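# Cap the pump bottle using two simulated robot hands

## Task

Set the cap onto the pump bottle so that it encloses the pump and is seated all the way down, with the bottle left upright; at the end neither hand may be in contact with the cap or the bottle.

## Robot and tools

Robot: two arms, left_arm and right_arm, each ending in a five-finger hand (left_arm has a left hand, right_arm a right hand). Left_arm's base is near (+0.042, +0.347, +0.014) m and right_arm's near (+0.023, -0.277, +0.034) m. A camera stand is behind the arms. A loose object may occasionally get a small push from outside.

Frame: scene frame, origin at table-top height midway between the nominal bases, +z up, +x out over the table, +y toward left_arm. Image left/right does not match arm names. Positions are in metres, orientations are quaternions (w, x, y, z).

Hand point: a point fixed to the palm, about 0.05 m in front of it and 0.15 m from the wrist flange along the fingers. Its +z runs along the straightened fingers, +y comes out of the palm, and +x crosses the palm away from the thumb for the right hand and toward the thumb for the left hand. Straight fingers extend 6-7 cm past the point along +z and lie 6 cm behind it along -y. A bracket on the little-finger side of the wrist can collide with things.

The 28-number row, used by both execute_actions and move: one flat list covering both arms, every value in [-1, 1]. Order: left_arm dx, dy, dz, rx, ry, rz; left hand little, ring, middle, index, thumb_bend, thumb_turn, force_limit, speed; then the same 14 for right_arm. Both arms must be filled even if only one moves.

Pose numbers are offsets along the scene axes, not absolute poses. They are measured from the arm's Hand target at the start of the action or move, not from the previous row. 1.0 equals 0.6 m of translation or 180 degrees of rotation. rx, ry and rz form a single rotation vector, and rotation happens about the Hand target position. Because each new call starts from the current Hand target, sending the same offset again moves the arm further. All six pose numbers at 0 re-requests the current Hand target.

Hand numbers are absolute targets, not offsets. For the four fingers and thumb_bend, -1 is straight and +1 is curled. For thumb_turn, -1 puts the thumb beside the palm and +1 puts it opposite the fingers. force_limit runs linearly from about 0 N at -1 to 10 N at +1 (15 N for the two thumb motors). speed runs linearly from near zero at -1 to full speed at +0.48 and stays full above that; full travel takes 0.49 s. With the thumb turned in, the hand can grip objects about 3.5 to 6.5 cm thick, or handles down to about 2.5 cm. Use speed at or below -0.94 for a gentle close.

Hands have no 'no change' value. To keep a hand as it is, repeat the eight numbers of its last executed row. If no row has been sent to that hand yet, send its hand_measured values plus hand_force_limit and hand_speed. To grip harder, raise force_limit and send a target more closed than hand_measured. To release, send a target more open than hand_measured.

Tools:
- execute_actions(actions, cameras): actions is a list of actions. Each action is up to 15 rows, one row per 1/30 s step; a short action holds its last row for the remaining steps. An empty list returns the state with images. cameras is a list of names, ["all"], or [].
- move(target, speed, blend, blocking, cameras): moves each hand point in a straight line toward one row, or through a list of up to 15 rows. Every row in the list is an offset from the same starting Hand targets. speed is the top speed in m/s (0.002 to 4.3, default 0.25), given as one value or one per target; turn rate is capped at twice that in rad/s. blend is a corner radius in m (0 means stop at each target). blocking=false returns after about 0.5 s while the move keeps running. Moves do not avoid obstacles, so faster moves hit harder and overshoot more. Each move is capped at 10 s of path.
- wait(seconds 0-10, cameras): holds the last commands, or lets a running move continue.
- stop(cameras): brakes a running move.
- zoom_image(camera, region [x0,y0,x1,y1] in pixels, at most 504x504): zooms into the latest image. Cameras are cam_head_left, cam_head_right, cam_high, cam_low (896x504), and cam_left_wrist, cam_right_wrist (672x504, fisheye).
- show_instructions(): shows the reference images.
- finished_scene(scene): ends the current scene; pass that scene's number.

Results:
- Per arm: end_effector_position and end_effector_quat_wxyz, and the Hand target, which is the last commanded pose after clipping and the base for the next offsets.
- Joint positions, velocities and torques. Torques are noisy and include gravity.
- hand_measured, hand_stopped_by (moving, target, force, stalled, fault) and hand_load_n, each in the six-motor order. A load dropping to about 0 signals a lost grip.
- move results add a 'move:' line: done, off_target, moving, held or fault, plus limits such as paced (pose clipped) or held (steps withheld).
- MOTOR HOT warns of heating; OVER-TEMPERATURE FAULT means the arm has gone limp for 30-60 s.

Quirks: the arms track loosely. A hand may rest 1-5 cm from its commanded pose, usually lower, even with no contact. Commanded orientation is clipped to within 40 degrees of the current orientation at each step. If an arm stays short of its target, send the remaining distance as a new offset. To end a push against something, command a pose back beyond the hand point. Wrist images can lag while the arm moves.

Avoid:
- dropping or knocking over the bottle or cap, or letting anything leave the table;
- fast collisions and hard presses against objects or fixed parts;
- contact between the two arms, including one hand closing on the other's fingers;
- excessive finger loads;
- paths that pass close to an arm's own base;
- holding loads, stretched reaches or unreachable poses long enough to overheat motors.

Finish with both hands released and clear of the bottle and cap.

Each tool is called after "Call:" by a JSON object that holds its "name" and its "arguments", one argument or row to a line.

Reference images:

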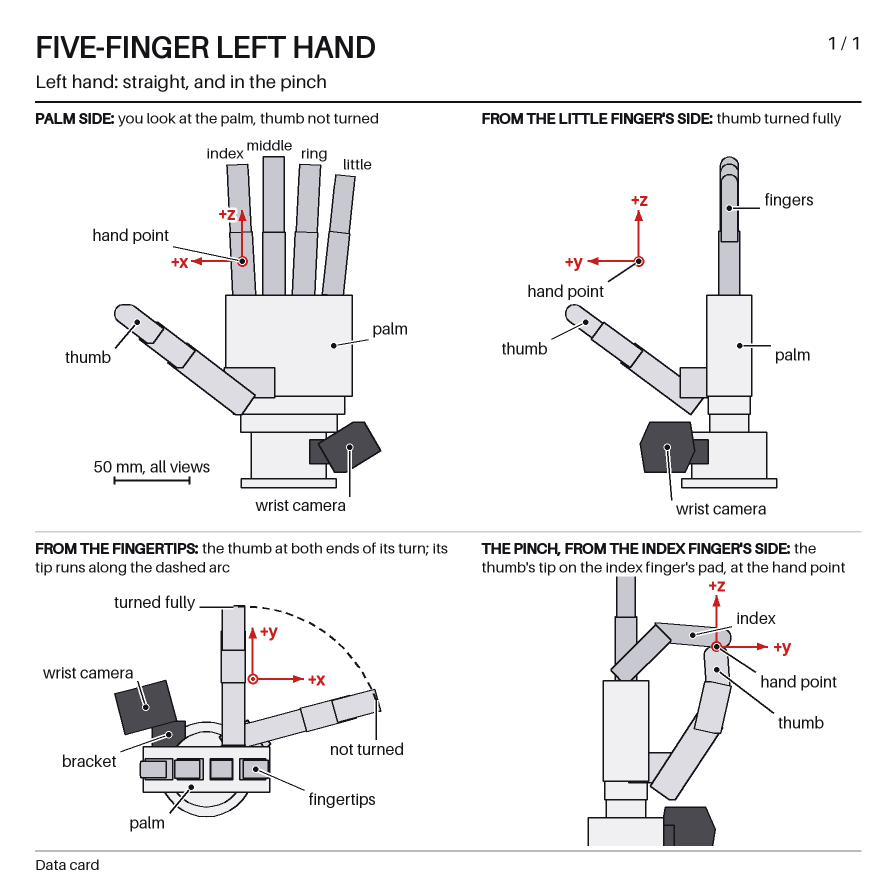

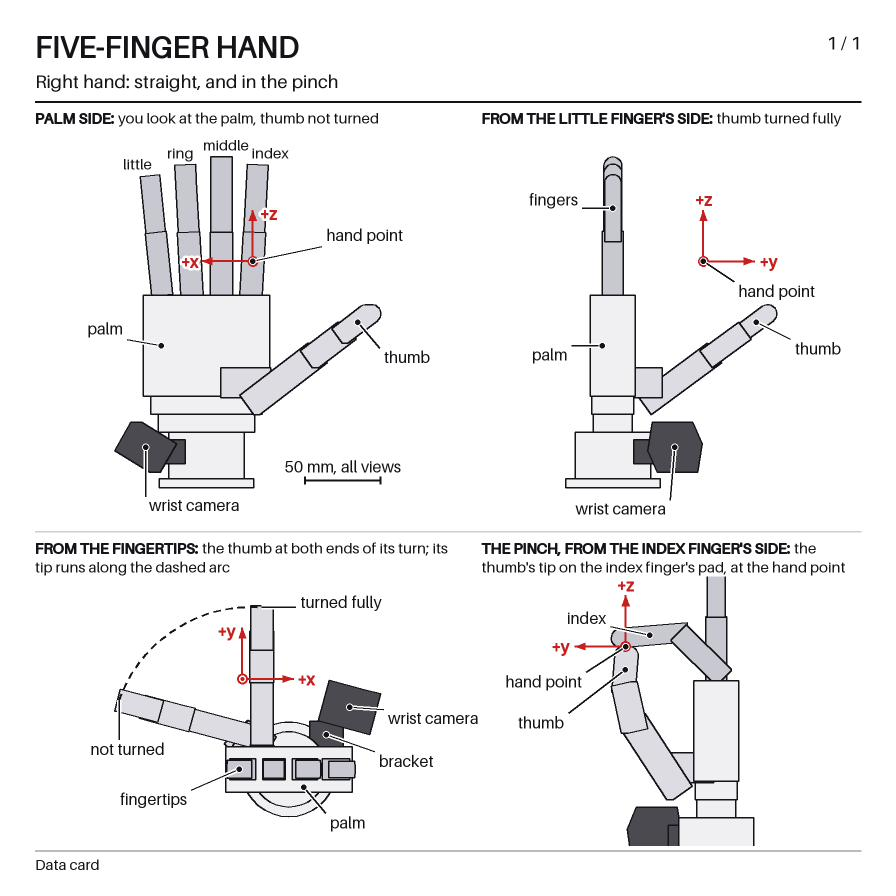

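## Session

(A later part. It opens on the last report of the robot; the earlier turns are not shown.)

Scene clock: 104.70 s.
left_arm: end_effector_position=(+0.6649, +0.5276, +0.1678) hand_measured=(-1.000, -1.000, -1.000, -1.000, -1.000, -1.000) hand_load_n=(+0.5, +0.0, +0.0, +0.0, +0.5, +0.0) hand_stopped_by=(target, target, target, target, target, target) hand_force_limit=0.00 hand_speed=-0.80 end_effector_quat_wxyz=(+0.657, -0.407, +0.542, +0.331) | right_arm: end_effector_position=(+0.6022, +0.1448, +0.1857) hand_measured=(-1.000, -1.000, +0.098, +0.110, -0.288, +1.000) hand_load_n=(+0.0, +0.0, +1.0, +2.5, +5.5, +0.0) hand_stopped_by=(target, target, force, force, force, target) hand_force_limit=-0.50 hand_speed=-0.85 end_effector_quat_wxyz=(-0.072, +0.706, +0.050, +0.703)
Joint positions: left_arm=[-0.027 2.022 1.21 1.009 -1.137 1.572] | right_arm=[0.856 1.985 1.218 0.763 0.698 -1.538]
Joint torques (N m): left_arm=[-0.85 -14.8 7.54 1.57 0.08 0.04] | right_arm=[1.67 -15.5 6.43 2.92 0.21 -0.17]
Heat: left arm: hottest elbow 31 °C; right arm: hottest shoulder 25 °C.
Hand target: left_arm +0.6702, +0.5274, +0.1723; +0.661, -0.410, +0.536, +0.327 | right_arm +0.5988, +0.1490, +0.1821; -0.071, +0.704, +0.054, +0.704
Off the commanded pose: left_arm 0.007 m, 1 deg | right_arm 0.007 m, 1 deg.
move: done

Call:
{"name": "wait", "arguments": {
  "seconds": 0.1,
  "cameras": ["cam_high","cam_low","cam_head_right","cam_head_left"]
}}

Call:
{"name": "zoom_image", "arguments": {
  "camera": "cam_high",
  "region": [518, 180, 568, 250]
}}

Call:
{"name": "zoom_image", "arguments": {
  "camera": "cam_high",
  "region": [522, 200, 558, 236]
}}

Call:
{"name": "zoom_image", "arguments": {
  "camera": "cam_low",
  "region": [485, 240, 535, 310]
}}

Scene clock: 105.37 s.
left_arm: end_effector_position=(+0.6649, +0.5276, +0.1678) hand_measured=(-1.000, -1.000, -1.000, -1.000, -1.000, -1.000) hand_load_n=(+0.0, +0.0, +0.0, +0.0, +0.0, +0.0) hand_stopped_by=(target, target, target, target, target, target) hand_force_limit=0.00 hand_speed=-0.80 end_effector_quat_wxyz=(+0.657, -0.407, +0.542, +0.331) | right_arm: end_effector_position=(+0.6022, +0.1448, +0.1857) hand_measured=(-1.000, -1.000, +0.098, +0.110, -0.288, +1.000) hand_load_n=(+0.0, +0.0, +1.0, +2.5, +5.5, +0.0) hand_stopped_by=(target, target, force, force, force, target) hand_force_limit=-0.50 hand_speed=-0.85 end_effector_quat_wxyz=(-0.072, +0.706, +0.050, +0.703)
Joint positions: left_arm=[-0.027 2.022 1.21 1.009 -1.137 1.572] | right_arm=[0.856 1.985 1.218 0.763 0.698 -1.538]
Joint torques (N m): left_arm=[-0.91 -14.8 7.53 1.58 0.08 0.04] | right_arm=[1.85 -15.38 6.46 2.93 0.21 -0.16]
Heat: left arm: hottest elbow 31 °C; right arm: hottest shoulder 25 °C.
Hand target: left_arm +0.6702, +0.5274, +0.1723; +0.661, -0.410, +0.536, +0.327 | right_arm +0.5988, +0.1490, +0.1821; -0.071, +0.704, +0.054, +0.704
Off the commanded pose: left_arm 0.007 m, 1 deg | right_arm 0.007 m, 1 deg.
wait: 0.10 s; at rest from the start
Images, in order (width x height): cam_head_left 896x504, cam_head_right 896x504, cam_high 896x504, cam_low 896x504.

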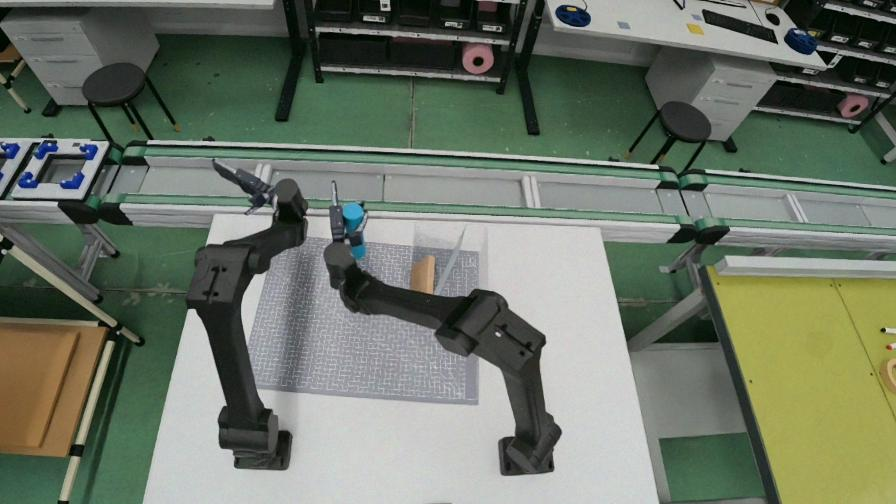

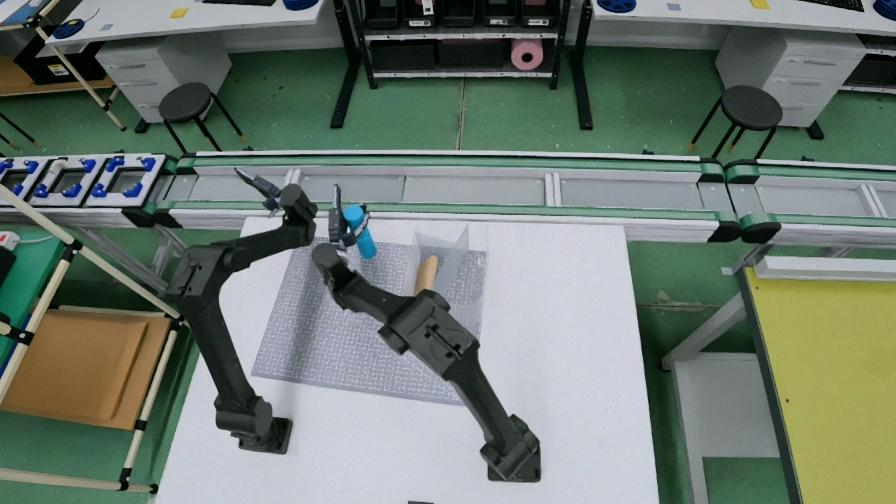

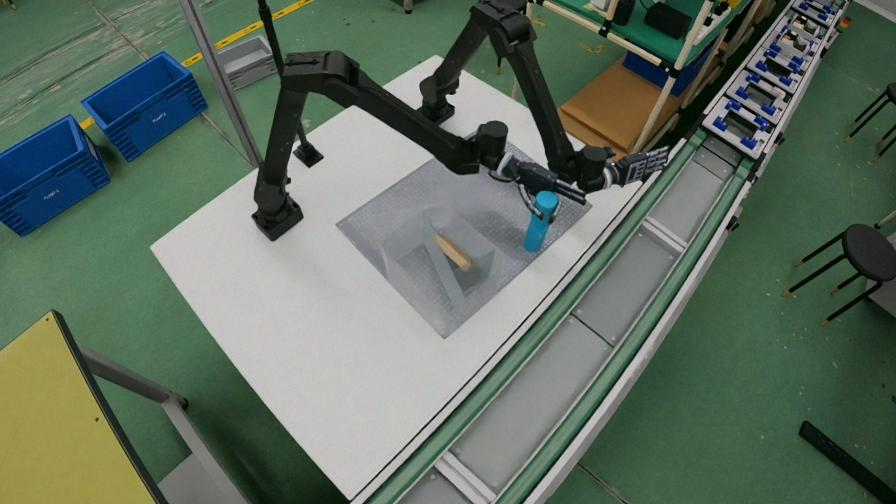

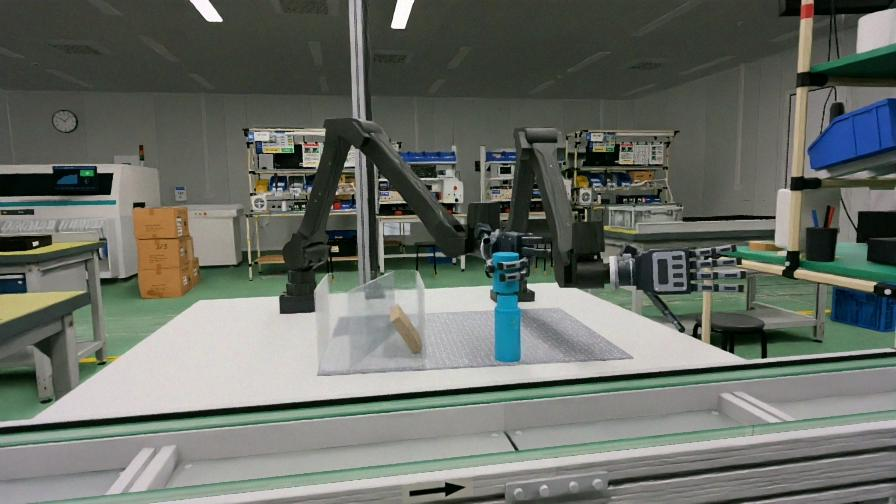

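Scaled by 7.200 from the camera's 896x504 image, which has a finer 1280x720 frame.

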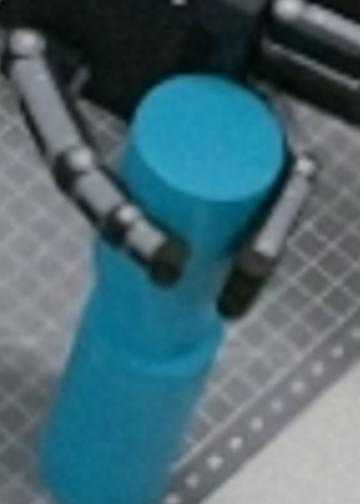

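Scaled by 14.000 from the camera's 896x504 image, which has a finer 1280x720 frame.

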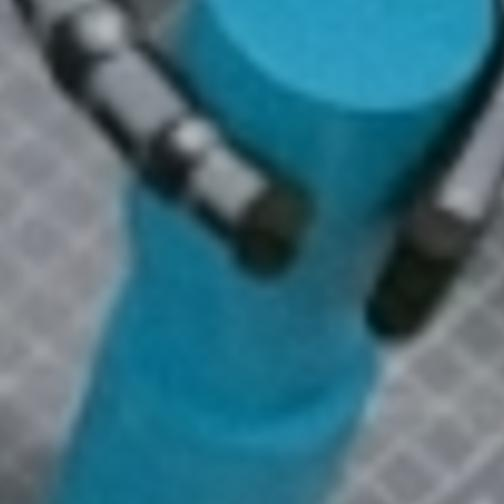

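Scaled by 7.200 from the camera's 896x504 image, which has a finer 1280x720 frame.

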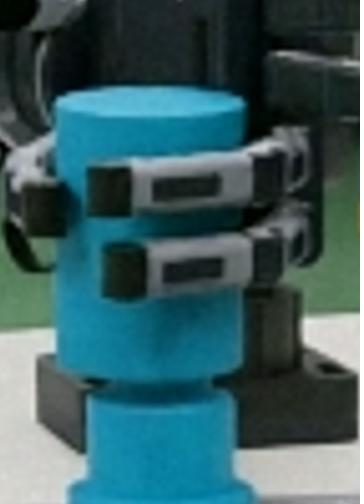

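Call:
{"name": "move", "arguments": {
  "target": [0,0,0,0,0,0,-1,-1,-1,-1,-1,-1,0,-0.8,-0.0035,0.0067,0,0,0,0,-1,-1,0.2,0.2,0.4,1,-0.5,-0.85],
  "speed": 0.06,
  "cameras": ["cam_high","cam_low"]
}}

Call:
{"name": "zoom_image", "arguments": {
  "camera": "cam_high",
  "region": [518, 180, 568, 250]
}}

Call:
{"name": "zoom_image", "arguments": {
  "camera": "cam_high",
  "region": [522, 200, 558, 236]
}}

Call:
{"name": "zoom_image", "arguments": {
  "camera": "cam_low",
  "region": [485, 240, 535, 310]
}}

Scene clock: 107.33 s.
left_arm: end_effector_position=(+0.6649, +0.5276, +0.1678) hand_measured=(-1.000, -1.000, -1.000, -1.000, -1.000, -1.000) hand_load_n=(+0.0, +0.0, +0.0, +0.0, +0.0, +0.0) hand_stopped_by=(target, target, target, target, target, target) hand_force_limit=0.00 hand_speed=-0.80 end_effector_quat_wxyz=(+0.657, -0.407, +0.542, +0.331) | right_arm: end_effector_position=(+0.5995, +0.1470, +0.1837) hand_measured=(-1.000, -1.000, +0.098, +0.110, -0.288, +1.000) hand_load_n=(+0.0, +0.0, +1.0, +2.5, +6.0, +0.0) hand_stopped_by=(target, target, force, force, force, target) hand_force_limit=-0.50 hand_speed=-0.85 end_effector_quat_wxyz=(-0.071, +0.707, +0.051, +0.702)
Joint positions: left_arm=[-0.027 2.022 1.21 1.009 -1.137 1.572] | right_arm=[0.862 1.988 1.218 0.763 0.704 -1.538]
Joint torques (N m): left_arm=[-0.85 -14.8 7.53 1.58 0.08 0.04] | right_arm=[1.79 -15.5 6.9 2.85 0.2 -0.17]
Heat: left arm: hottest elbow 31 °C; right arm: hottest shoulder 25 °C.
Hand target: left_arm +0.6702, +0.5274, +0.1723; +0.661, -0.410, +0.536, +0.327 | right_arm +0.5968, +0.1531, +0.1821; -0.071, +0.704, +0.054, +0.704
Off the commanded pose: left_arm 0.007 m, 1 deg | right_arm 0.007 m, 1 deg.
move: done
Images, in order (width x height): cam_high 896x504, cam_low 896x504.

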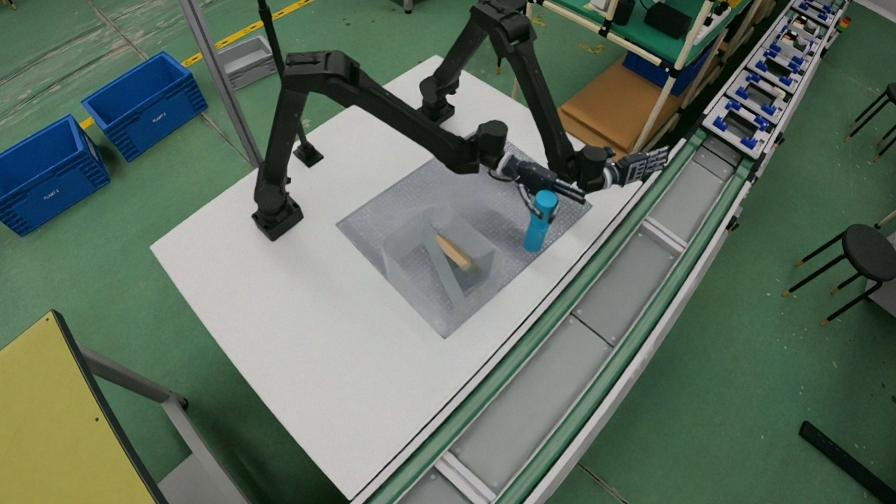

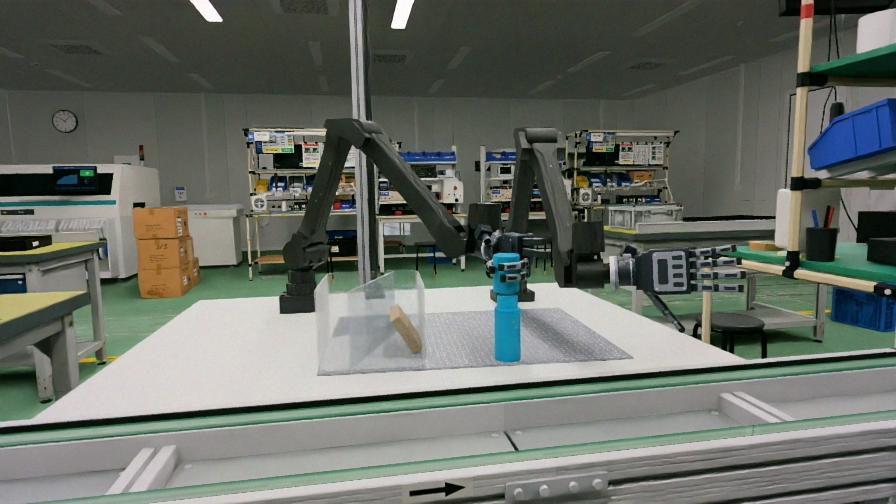

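Scaled by 7.200 from the camera's 896x504 image, which has a finer 1280x720 frame.

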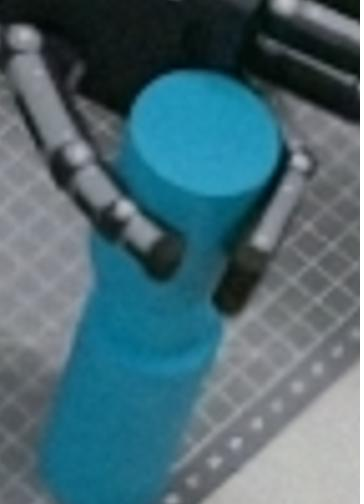

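Scaled by 14.000 from the camera's 896x504 image, which has a finer 1280x720 frame.

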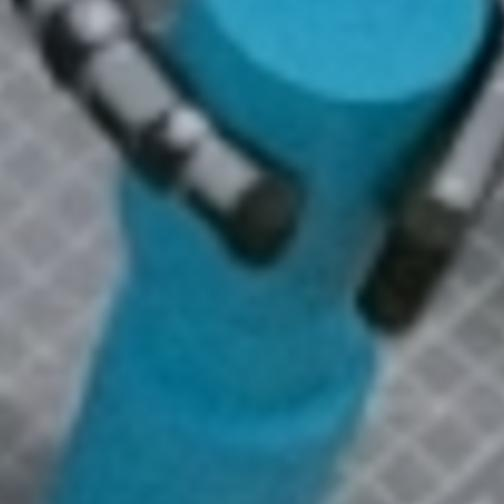

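Scaled by 7.200 from the camera's 896x504 image, which has a finer 1280x720 frame.

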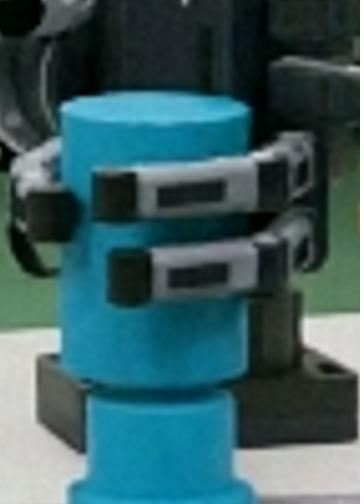

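Call:
{"name": "move", "arguments": {
  "target": [0,0,0,0,0,0,-1,-1,-1,-1,-1,-1,0,-0.8,0.0098,0.0092,0.003,0,0,0,-1,-1,0.2,0.2,0.4,1,-0.5,-0.85],
  "speed": 0.06
}}

Scene clock: 109.13 s.
left_arm: end_effector_position=(+0.6649, +0.5276, +0.1678) hand_measured=(-1.000, -1.000, -1.000, -1.000, -1.000, -1.000) hand_load_n=(+0.0, +0.0, +0.0, +0.0, +0.0, +0.0) hand_stopped_by=(target, target, target, target, target, target) hand_force_limit=0.00 hand_speed=-0.80 end_effector_quat_wxyz=(+0.657, -0.407, +0.542, +0.331) | right_arm: end_effector_position=(+0.5996, +0.1469, +0.1779) hand_measured=(-1.000, -1.000, +0.098, +0.110, -0.288, +1.000) hand_load_n=(+0.0, +0.0, +1.0, +2.5, +5.5, +0.0) hand_stopped_by=(target, target, force, force, force, target) hand_force_limit=-0.50 hand_speed=-0.85 end_effector_quat_wxyz=(-0.067, +0.709, +0.053, +0.700)
Joint positions: left_arm=[-0.027 2.022 1.21 1.009 -1.137 1.572] | right_arm=[0.862 1.997 1.218 0.763 0.705 -1.54]
Joint torques (N m): left_arm=[-0.85 -14.86 7.54 1.59 0.08 0.04] | right_arm=[1.96 -15.21 8.94 2.21 0.14 -0.14]
Heat: left arm: hottest elbow 31 °C; right arm: hottest shoulder 25 °C.
Hand target: left_arm +0.6702, +0.5274, +0.1723; +0.661, -0.410, +0.536, +0.327 | right_arm +0.6026, +0.1585, +0.1840; -0.071, +0.704, +0.054, +0.704
Off the commanded pose: left_arm 0.007 m, 1 deg | right_arm 0.013 m, 1 deg.
move: off_target (right_arm)

Call:
{"name": "wait", "arguments": {
  "seconds": 0.1,
  "cameras": ["cam_high","cam_low","cam_head_right"]
}}

Call:
{"name": "zoom_image", "arguments": {
  "camera": "cam_high",
  "region": [518, 180, 568, 250]
}}

Call:
{"name": "zoom_image", "arguments": {
  "camera": "cam_low",
  "region": [485, 240, 535, 310]
}}

Call:
{"name": "zoom_image", "arguments": {
  "camera": "cam_low",
  "region": [485, 270, 535, 370]
}}

Scene clock: 109.67 s.
left_arm: end_effector_position=(+0.6649, +0.5276, +0.1678) hand_measured=(-1.000, -1.000, -1.000, -1.000, -1.000, -1.000) hand_load_n=(+0.0, +0.0, +0.0, +0.0, +0.0, +0.0) hand_stopped_by=(target, target, target, target, target, target) hand_force_limit=0.00 hand_speed=-0.80 end_effector_quat_wxyz=(+0.657, -0.407, +0.542, +0.331) | right_arm: end_effector_position=(+0.5996, +0.1469, +0.1779) hand_measured=(-1.000, -1.000, +0.098, +0.110, -0.288, +1.000) hand_load_n=(+0.0, +0.0, +0.5, +3.0, +6.0, -0.5) hand_stopped_by=(target, target, force, force, force, target) hand_force_limit=-0.50 hand_speed=-0.85 end_effector_quat_wxyz=(-0.067, +0.709, +0.053, +0.700)
Joint positions: left_arm=[-0.027 2.022 1.21 1.009 -1.137 1.572] | right_arm=[0.862 1.997 1.218 0.763 0.705 -1.54]
Joint torques (N m): left_arm=[-0.85 -14.8 7.54 1.59 0.08 0.04] | right_arm=[1.61 -15.27 8.96 2.28 0.14 -0.13]
Heat: left arm: hottest elbow 31 °C; right arm: hottest shoulder 25 °C.
Hand target: left_arm +0.6702, +0.5274, +0.1723; +0.661, -0.410, +0.536, +0.327 | right_arm +0.6026, +0.1585, +0.1840; -0.071, +0.704, +0.053, +0.704
Off the commanded pose: left_arm 0.007 m, 1 deg | right_arm 0.013 m, 1 deg.
wait: 0.10 s; at rest from the start
Images, in order (width x height): cam_head_right 896x504, cam_high 896x504, cam_low 896x504.

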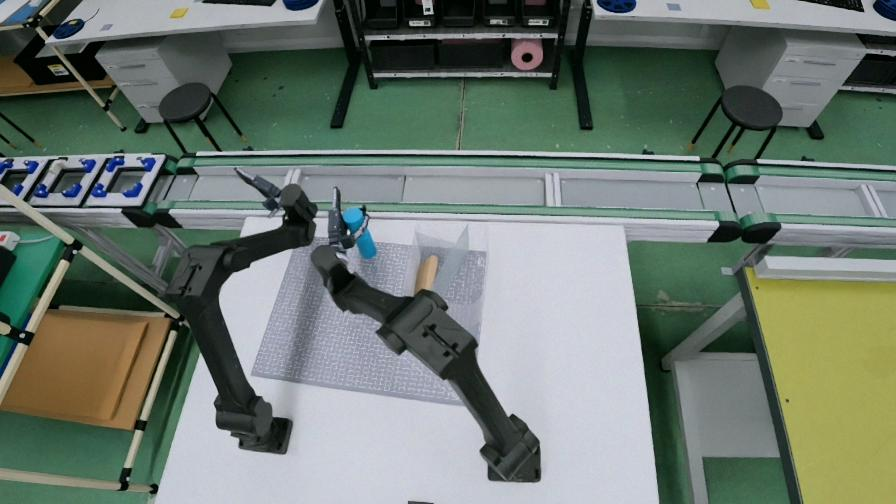

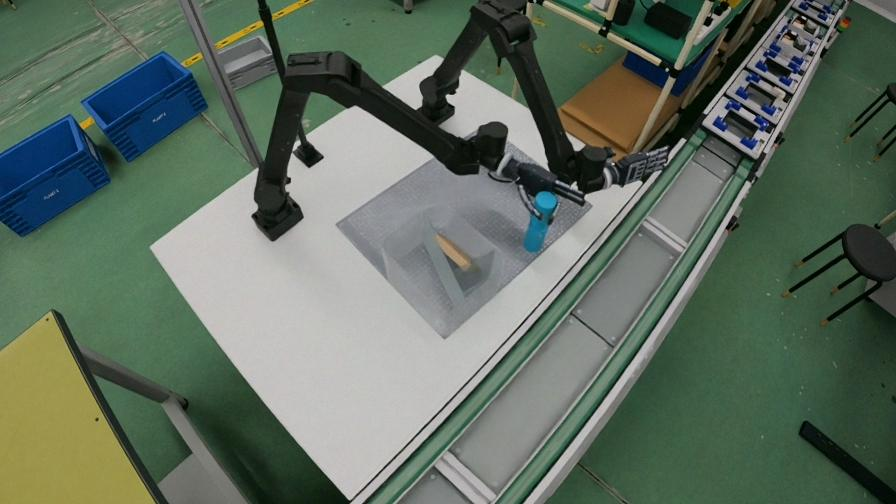

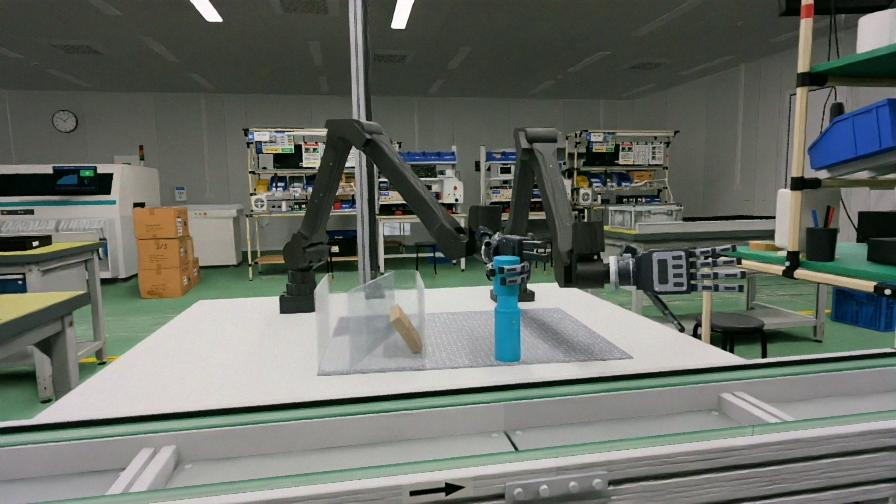

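Scaled by 7.200 from the camera's 896x504 image, which has a finer 1280x720 frame.

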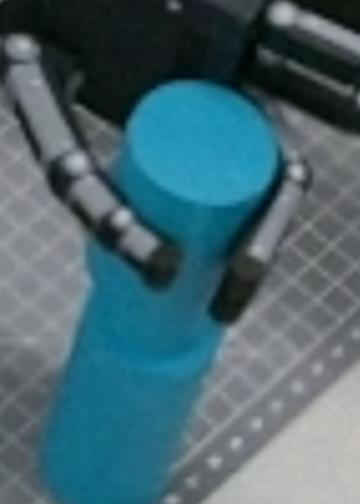

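Scaled by 7.200 from the camera's 896x504 image, which has a finer 1280x720 frame.

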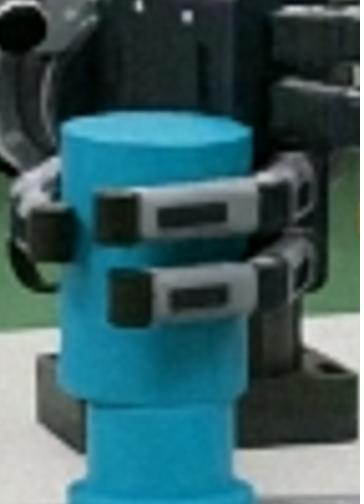

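Scaled by 5.040 from the camera's 896x504 image, which has a finer 1280x720 frame.

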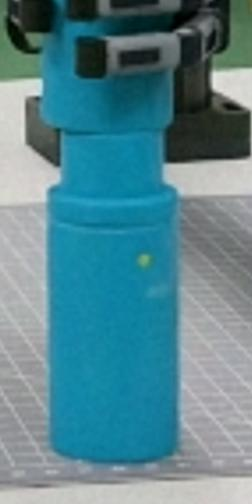

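Call:
{"name": "move", "arguments": {
  "target": [0,0,0,0,0,0,-1,-1,-1,-1,-1,-1,0,-0.8,0.0068,0.0048,0.008,0,0,0,-1,-1,0.2,0.2,0.4,1,-0.5,-0.85],
  "speed": 0.06,
  "cameras": ["cam_high","cam_low"]
}}

Call:
{"name": "zoom_image", "arguments": {
  "camera": "cam_low",
  "region": [485, 240, 535, 310]
}}

Call:
{"name": "zoom_image", "arguments": {
  "camera": "cam_low",
  "region": [485, 270, 535, 370]
}}

Call:
{"name": "zoom_image", "arguments": {
  "camera": "cam_high",
  "region": [518, 180, 568, 250]
}}

Scene clock: 112.10 s.
left_arm: end_effector_position=(+0.6649, +0.5276, +0.1678) hand_measured=(-1.000, -1.000, -1.000, -1.000, -1.000, -1.000) hand_load_n=(+0.0, +0.0, +0.0, +0.5, +0.0, +0.0) hand_stopped_by=(target, target, target, target, target, target) hand_force_limit=0.00 hand_speed=-0.80 end_effector_quat_wxyz=(+0.657, -0.407, +0.542, +0.331) | right_arm: end_effector_position=(+0.5998, +0.1472, +0.1779) hand_measured=(-1.000, -1.000, +0.098, +0.110, -0.288, +1.000) hand_load_n=(+0.0, +0.0, +1.0, +2.5, +5.5, -0.5) hand_stopped_by=(target, target, force, force, force, target) hand_force_limit=-0.50 hand_speed=-0.85 end_effector_quat_wxyz=(-0.067, +0.710, +0.054, +0.699)
Joint positions: left_arm=[-0.027 2.022 1.21 1.009 -1.137 1.572] | right_arm=[0.862 1.997 1.22 0.758 0.705 -1.54]
Joint torques (N m): left_arm=[-0.85 -14.8 7.54 1.59 0.08 0.04] | right_arm=[1.67 -15.33 10.09 1.54 0.08 -0.15]
Heat: left arm: hottest elbow 31 °C; right arm: hottest elbow 26 °C.
Hand target: left_arm +0.6702, +0.5274, +0.1723; +0.661, -0.410, +0.536, +0.327 | right_arm +0.6067, +0.1613, +0.1887; -0.071, +0.704, +0.053, +0.704
Off the commanded pose: left_arm 0.007 m, 1 deg | right_arm 0.019 m, 1 deg.
move: off_target (right_arm)
Images, in order (width x height): cam_high 896x504, cam_low 896x504.

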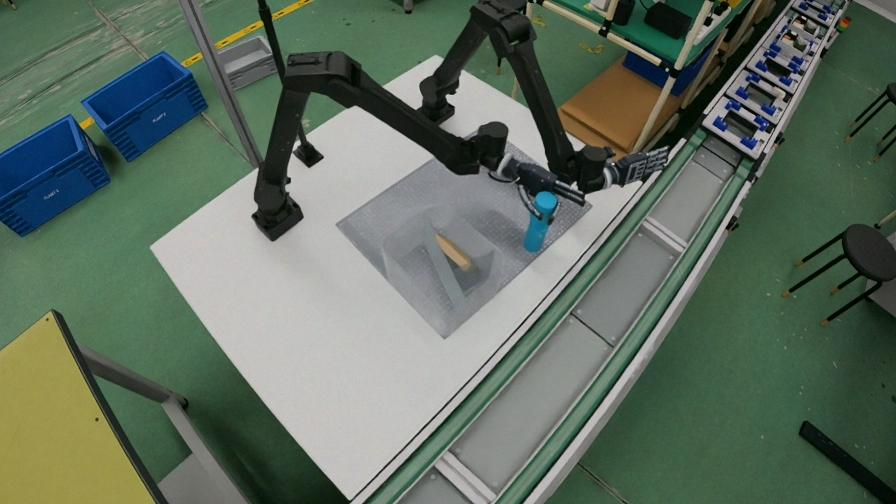

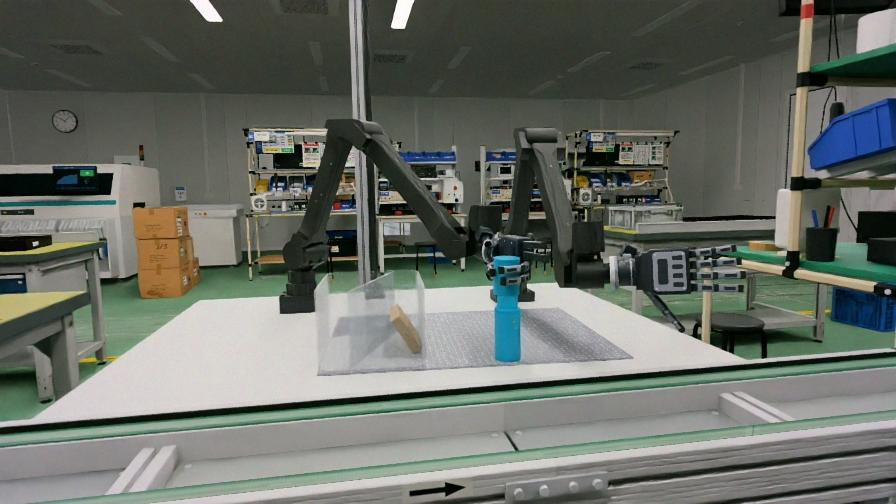

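Scaled by 7.200 from the camera's 896x504 image, which has a finer 1280x720 frame.

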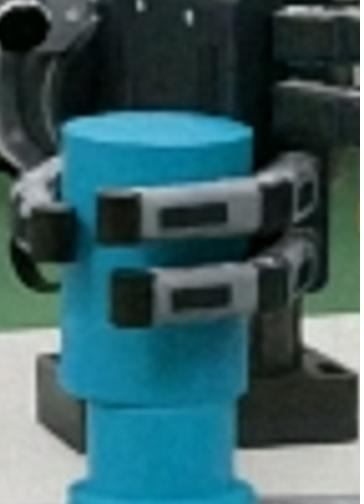

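Scaled by 5.040 from the camera's 896x504 image, which has a finer 1280x720 frame.

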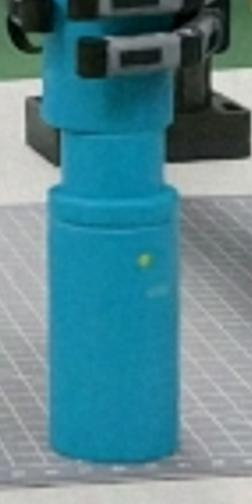

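Scaled by 7.200 from the camera's 896x504 image, which has a finer 1280x720 frame.

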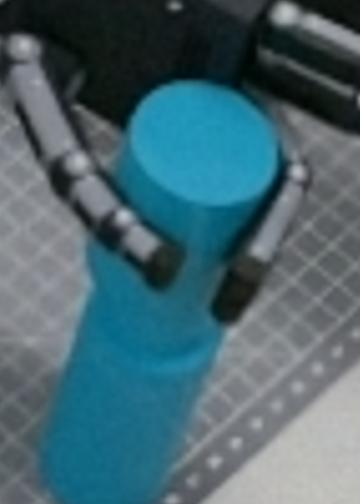

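Call:
{"name": "move", "arguments": {
  "target": [0,0,0,0,0,0,-1,-1,-1,-1,-1,-1,0,-0.8,0.004,0.003,0.012,0.0043,-0.0038,0,-1,-1,0.2,0.2,0.4,1,-0.5,-0.85],
  "speed": 0.06
}}

Scene clock: 113.87 s.
left_arm: end_effector_position=(+0.6649, +0.5276, +0.1678) hand_measured=(-1.000, -1.000, -1.000, -1.000, -1.000, -1.000) hand_load_n=(+0.0, +0.0, +0.0, +0.0, +0.0, +0.0) hand_stopped_by=(target, target, target, target, target, target) hand_force_limit=0.00 hand_speed=-0.80 end_effector_quat_wxyz=(+0.657, -0.407, +0.542, +0.331) | right_arm: end_effector_position=(+0.6000, +0.1475, +0.1783) hand_measured=(-1.000, -1.000, +0.098, +0.110, -0.288, +1.000) hand_load_n=(-0.5, +0.0, +0.5, +3.0, +6.0, -0.5) hand_stopped_by=(target, target, force, force, force, target) hand_force_limit=-0.50 hand_speed=-0.85 end_effector_quat_wxyz=(-0.067, +0.710, +0.054, +0.699)
Joint positions: left_arm=[-0.027 2.022 1.21 1.009 -1.137 1.572] | right_arm=[0.862 1.997 1.221 0.758 0.705 -1.54]
Joint torques (N m): left_arm=[-0.85 -14.8 7.54 1.57 0.08 0.04] | right_arm=[1.49 -15.62 10.61 2 0.04 -0.16]
Heat: left arm: hottest elbow 31 °C; right arm: hottest elbow 26 °C.
Hand target: left_arm +0.6702, +0.5274, +0.1723; +0.661, -0.410, +0.536, +0.327 | right_arm +0.6091, +0.1632, +0.1960; -0.076, +0.699, +0.049, +0.709
Off the commanded pose: left_arm 0.007 m, 1 deg | right_arm 0.025 m, 2 deg.
move: off_target (right_arm)

Call:
{"name": "move", "arguments": {
  "target": [0,0,0,0,0,0,-1,-1,-1,-1,-1,-1,0,-0.8,0.002,0.0015,0.02,0.0,0.0,0,-1,-1,0.2,0.2,0.4,1,-0.5,-0.85],
  "speed": 0.06
}}

Scene clock: 114.97 s.
left_arm: end_effector_position=(+0.6649, +0.5276, +0.1678) hand_measured=(-1.000, -1.000, -1.000, -1.000, -1.000, -1.000) hand_load_n=(+0.0, +0.0, +0.0, +0.0, +0.0, +0.0) hand_stopped_by=(target, target, target, target, target, target) hand_force_limit=0.00 hand_speed=-0.80 end_effector_quat_wxyz=(+0.657, -0.407, +0.542, +0.331) | right_arm: end_effector_position=(+0.6013, +0.1490, +0.1785) hand_measured=(-1.000, -1.000, +0.098, +0.110, -0.288, +1.000) hand_load_n=(+0.0, +0.0, +1.0, +2.5, +5.5, -0.5) hand_stopped_by=(target, target, force, force, force, target) hand_force_limit=-0.50 hand_speed=-0.85 end_effector_quat_wxyz=(-0.063, +0.713, +0.057, +0.696)
Joint positions: left_arm=[-0.027 2.022 1.21 1.009 -1.137 1.572] | right_arm=[0.862 1.997 1.23 0.735 0.705 -1.54]
Joint torques (N m): left_arm=[-0.85 -14.8 7.56 1.58 0.08 0.04] | right_arm=[1.49 -16.97 10.54 2 0.03 -0.16]
Heat: left arm: hottest elbow 31 °C; right arm: hottest elbow 26 °C.
Hand target: left_arm +0.6702, +0.5274, +0.1723; +0.661, -0.410, +0.536, +0.327 | right_arm +0.6103, +0.1641, +0.2080; -0.076, +0.699, +0.049, +0.709
Off the commanded pose: left_arm 0.007 m, 1 deg | right_arm 0.034 m, 3 deg.
move: off_target (right_arm)

Call:
{"name": "move", "arguments": {
  "target": [0,0,0,0,0,0,-1,-1,-1,-1,-1,-1,0,-0.8,-0.001,-0.0007,0.008,0.009,-0.008,0,-1,-1,0.2,0.2,0.4,1,-0.5,-0.85],
  "speed": 0.06,
  "cameras": ["cam_high","cam_low"]
}}

Call:
{"name": "zoom_image", "arguments": {
  "camera": "cam_low",
  "region": [485, 240, 535, 310]
}}

Call:
{"name": "zoom_image", "arguments": {
  "camera": "cam_low",
  "region": [485, 270, 535, 370]
}}

Call:
{"name": "zoom_image", "arguments": {
  "camera": "cam_high",
  "region": [518, 180, 568, 250]
}}

Scene clock: 117.00 s.
left_arm: end_effector_position=(+0.6649, +0.5276, +0.1678) hand_measured=(-1.000, -1.000, -1.000, -1.000, -1.000, -1.000) hand_load_n=(+0.0, +0.0, +0.0, +0.0, +0.0, +0.0) hand_stopped_by=(target, target, target, target, target, target) hand_force_limit=0.00 hand_speed=-0.80 end_effector_quat_wxyz=(+0.657, -0.407, +0.542, +0.331) | right_arm: end_effector_position=(+0.6017, +0.1495, +0.1816) hand_measured=(-1.000, -1.000, +0.098, +0.110, -0.288, +1.000) hand_load_n=(+0.0, +0.0, +1.0, +2.5, +5.5, +0.0) hand_stopped_by=(target, target, force, force, force, target) hand_force_limit=-0.50 hand_speed=-0.85 end_effector_quat_wxyz=(-0.068, +0.709, +0.053, +0.700)
Joint positions: left_arm=[-0.027 2.022 1.21 1.009 -1.137 1.572] | right_arm=[0.862 1.997 1.23 0.752 0.705 -1.54]
Joint torques (N m): left_arm=[-0.85 -14.86 7.54 1.58 0.08 0.04] | right_arm=[1.49 -16.97 10.04 2.97 0.04 -0.18]
Heat: left arm: hottest elbow 31 °C; right arm: hottest elbow 26 °C.
Hand target: left_arm +0.6702, +0.5274, +0.1723; +0.661, -0.410, +0.536, +0.327 | right_arm +0.6097, +0.1636, +0.2127; -0.085, +0.689, +0.040, +0.718
Off the commanded pose: left_arm 0.007 m, 1 deg | right_arm 0.035 m, 4 deg.
move: off_target (right_arm)
Images, in order (width x height): cam_high 896x504, cam_low 896x504.

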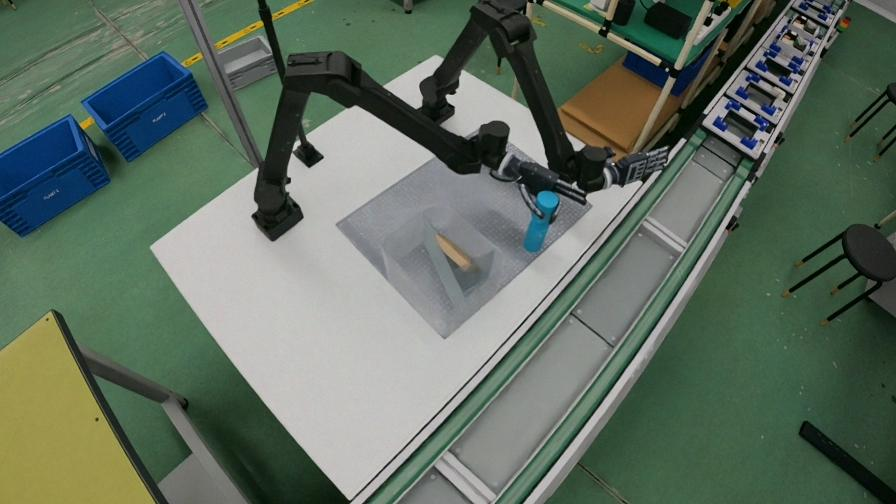

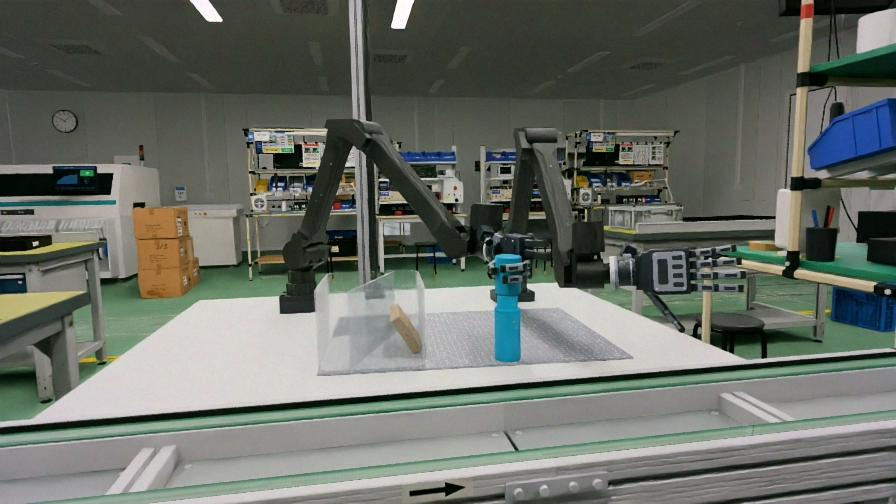

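Scaled by 7.200 from the camera's 896x504 image, which has a finer 1280x720 frame.

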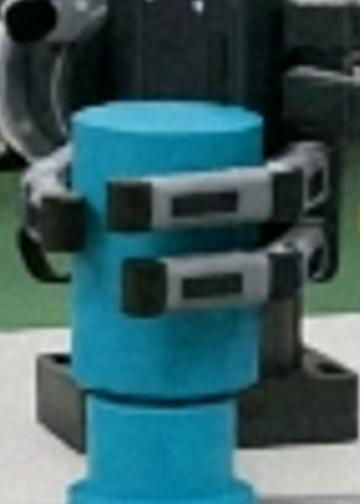

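Scaled by 5.040 from the camera's 896x504 image, which has a finer 1280x720 frame.

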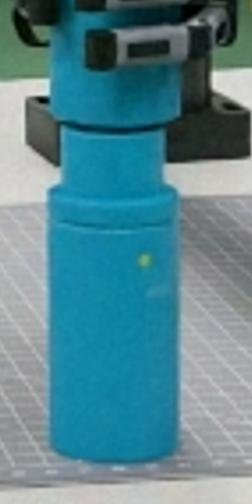

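Scaled by 7.200 from the camera's 896x504 image, which has a finer 1280x720 frame.

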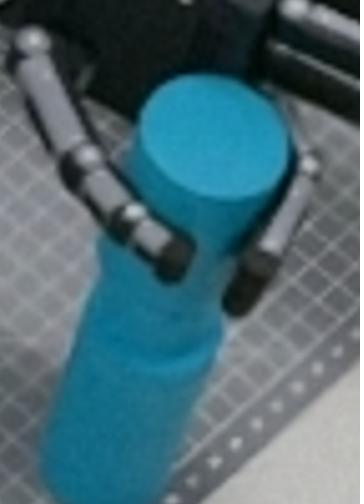

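Call:
{"name": "move", "arguments": {
  "target": [0,0,0,0,0,0,-1,-1,-1,-1,-1,-1,0,-0.8,0,0,-0.038,0.0,0.0,0,-1,-1,0.2,0.2,0.4,1,-0.5,-0.85],
  "speed": 0.06
}}

Scene clock: 118.80 s.
left_arm: end_effector_position=(+0.6649, +0.5276, +0.1678) hand_measured=(-1.000, -1.000, -1.000, -1.000, -1.000, -1.000) hand_load_n=(+0.0, +0.0, +0.0, +0.0, +0.0, +0.0) hand_stopped_by=(target, target, target, target, target, target) hand_force_limit=0.00 hand_speed=-0.80 end_effector_quat_wxyz=(+0.657, -0.407, +0.542, +0.331) | right_arm: end_effector_position=(+0.6030, +0.1510, +0.1774) hand_measured=(-1.000, -1.000, +0.098, +0.110, -0.288, +1.000) hand_load_n=(+0.0, +0.0, +0.5, +2.5, +6.0, -0.5) hand_stopped_by=(target, target, force, force, force, target) hand_force_limit=-0.50 hand_speed=-0.85 end_effector_quat_wxyz=(-0.075, +0.701, +0.047, +0.708)
Joint positions: left_arm=[-0.027 2.022 1.21 1.009 -1.137 1.572] | right_arm=[0.862 2.017 1.23 0.803 0.704 -1.543]
Joint torques (N m): left_arm=[-0.85 -14.8 7.54 1.58 0.08 0.04] | right_arm=[1.55 -15.5 9.54 2.96 0 -0.13]
Heat: left arm: hottest elbow 31 °C; right arm: hottest elbow 26 °C.
Hand target: left_arm +0.6702, +0.5274, +0.1723; +0.661, -0.410, +0.536, +0.327 | right_arm +0.6097, +0.1637, +0.1897; -0.085, +0.689, +0.040, +0.718
Off the commanded pose: left_arm 0.007 m, 1 deg | right_arm 0.019 m, 2 deg.
move: off_target (right_arm)

Call:
{"name": "wait", "arguments": {
  "seconds": 0.1,
  "cameras": ["cam_high","cam_low"]
}}

Call:
{"name": "zoom_image", "arguments": {
  "camera": "cam_low",
  "region": [485, 240, 535, 310]
}}

Call:
{"name": "zoom_image", "arguments": {
  "camera": "cam_high",
  "region": [518, 180, 568, 250]
}}

Scene clock: 119.43 s.
left_arm: end_effector_position=(+0.6649, +0.5276, +0.1678) hand_measured=(-1.000, -1.000, -1.000, -1.000, -1.000, -1.000) hand_load_n=(+0.0, +0.0, +0.0, +0.0, +0.0, +0.0) hand_stopped_by=(target, target, target, target, target, target) hand_force_limit=0.00 hand_speed=-0.80 end_effector_quat_wxyz=(+0.657, -0.407, +0.542, +0.331) | right_arm: end_effector_position=(+0.6030, +0.1510, +0.1774) hand_measured=(-1.000, -1.000, +0.098, +0.110, -0.288, +1.000) hand_load_n=(+0.0, +0.0, +0.5, +2.5, +6.0, -0.5) hand_stopped_by=(target, target, force, force, force, target) hand_force_limit=-0.50 hand_speed=-0.85 end_effector_quat_wxyz=(-0.075, +0.701, +0.047, +0.708)
Joint positions: left_arm=[-0.027 2.022 1.21 1.009 -1.137 1.572] | right_arm=[0.862 2.017 1.23 0.803 0.704 -1.543]
Joint torques (N m): left_arm=[-0.85 -14.86 7.54 1.58 0.08 0.04] | right_arm=[1.55 -15.33 9.5 2.92 0.01 -0.13]
Heat: left arm: hottest elbow 31 °C; right arm: hottest elbow 26 °C.
Hand target: left_arm +0.6702, +0.5274, +0.1723; +0.661, -0.410, +0.536, +0.327 | right_arm +0.6097, +0.1637, +0.1897; -0.085, +0.689, +0.040, +0.718
Off the commanded pose: left_arm 0.007 m, 1 deg | right_arm 0.019 m, 2 deg.
wait: 0.10 s; at rest from the start
Images, in order (width x height): cam_high 896x504, cam_low 896x504.

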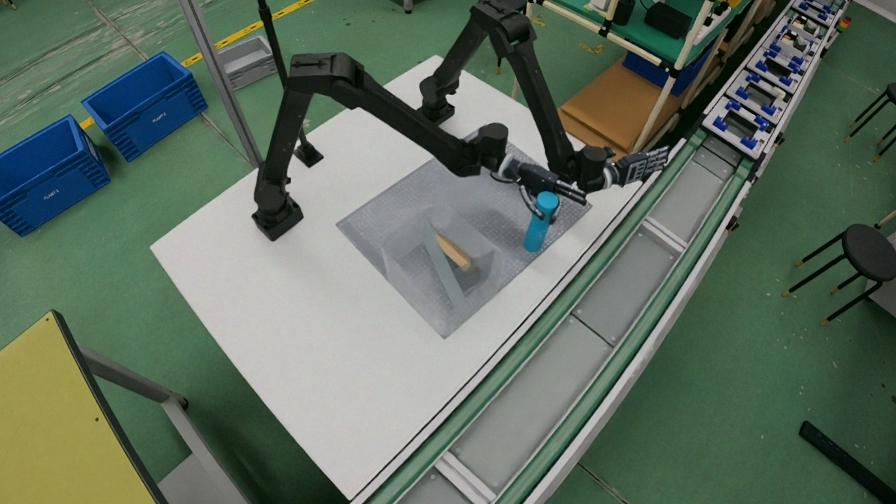

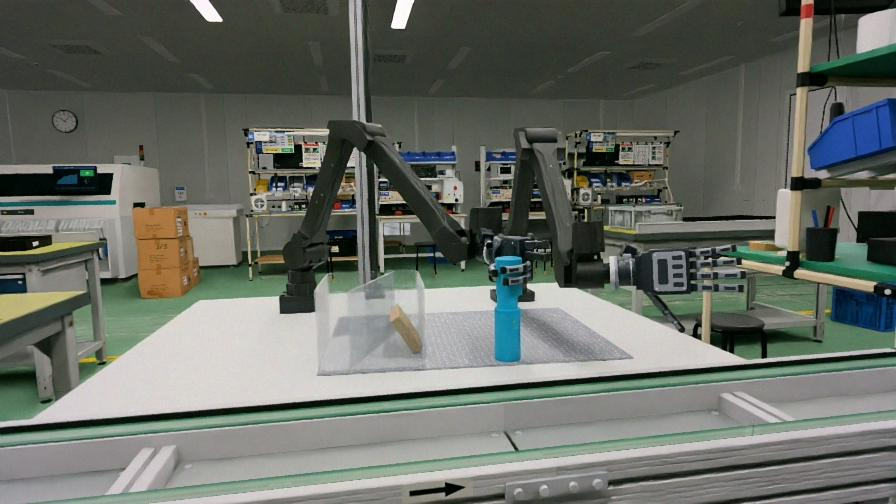

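Scaled by 7.200 from the camera's 896x504 image, which has a finer 1280x720 frame.

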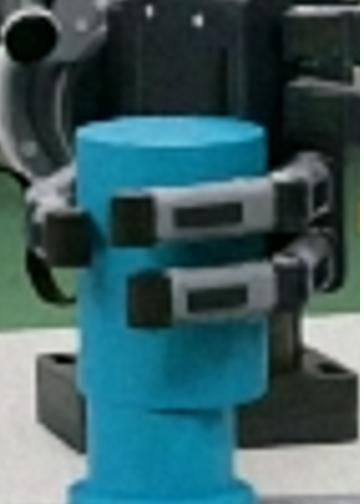

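Scaled by 7.200 from the camera's 896x504 image, which has a finer 1280x720 frame.

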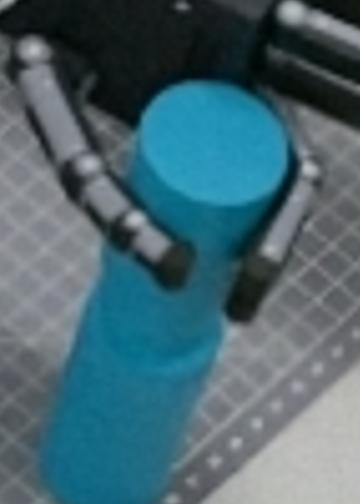

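Call:
{"name": "move", "arguments": {
  "target": [0,0,0,0,0,0,-1,-1,-1,-1,-1,-1,0,-0.8,-0.0257,-0.0185,0.05,-0.0121,0.0108,0,-1,-1,0.2,0.2,0.4,1,-0.5,-0.85],
  "speed": 0.08
}}

Scene clock: 122.87 s.
left_arm: end_effector_position=(+0.6649, +0.5276, +0.1678) hand_measured=(-1.000, -1.000, -1.000, -1.000, -1.000, -1.000) hand_load_n=(+0.0, +0.0, +0.0, +0.0, +0.0, +0.5) hand_stopped_by=(target, target, target, target, target, target) hand_force_limit=0.00 hand_speed=-0.80 end_effector_quat_wxyz=(+0.657, -0.407, +0.542, +0.331) | right_arm: end_effector_position=(+0.5985, +0.1483, +0.2108) hand_measured=(-1.000, -1.000, +0.098, +0.110, -0.288, +1.000) hand_load_n=(+0.0, +0.0, +0.5, +2.5, +5.5, +0.0) hand_stopped_by=(target, target, force, force, force, target) hand_force_limit=-0.50 hand_speed=-0.85 end_effector_quat_wxyz=(-0.070, +0.705, +0.051, +0.704)
Joint positions: left_arm=[-0.027 2.022 1.21 1.009 -1.137 1.572] | right_arm=[0.865 1.943 1.23 0.712 0.708 -1.543]
Joint torques (N m): left_arm=[-0.91 -14.8 7.54 1.58 0.08 0.04] | right_arm=[1.73 -16.26 7.15 1.89 0.2 -0.12]
Heat: left arm: hottest elbow 31 °C; right arm: hottest elbow 26 °C.
Hand target: left_arm +0.6702, +0.5274, +0.1723; +0.661, -0.410, +0.536, +0.327 | right_arm +0.5944, +0.1524, +0.2197; -0.072, +0.703, +0.052, +0.706
Off the commanded pose: left_arm 0.007 m, 1 deg | right_arm 0.011 m, 0 deg.
move: off_target (right_arm)


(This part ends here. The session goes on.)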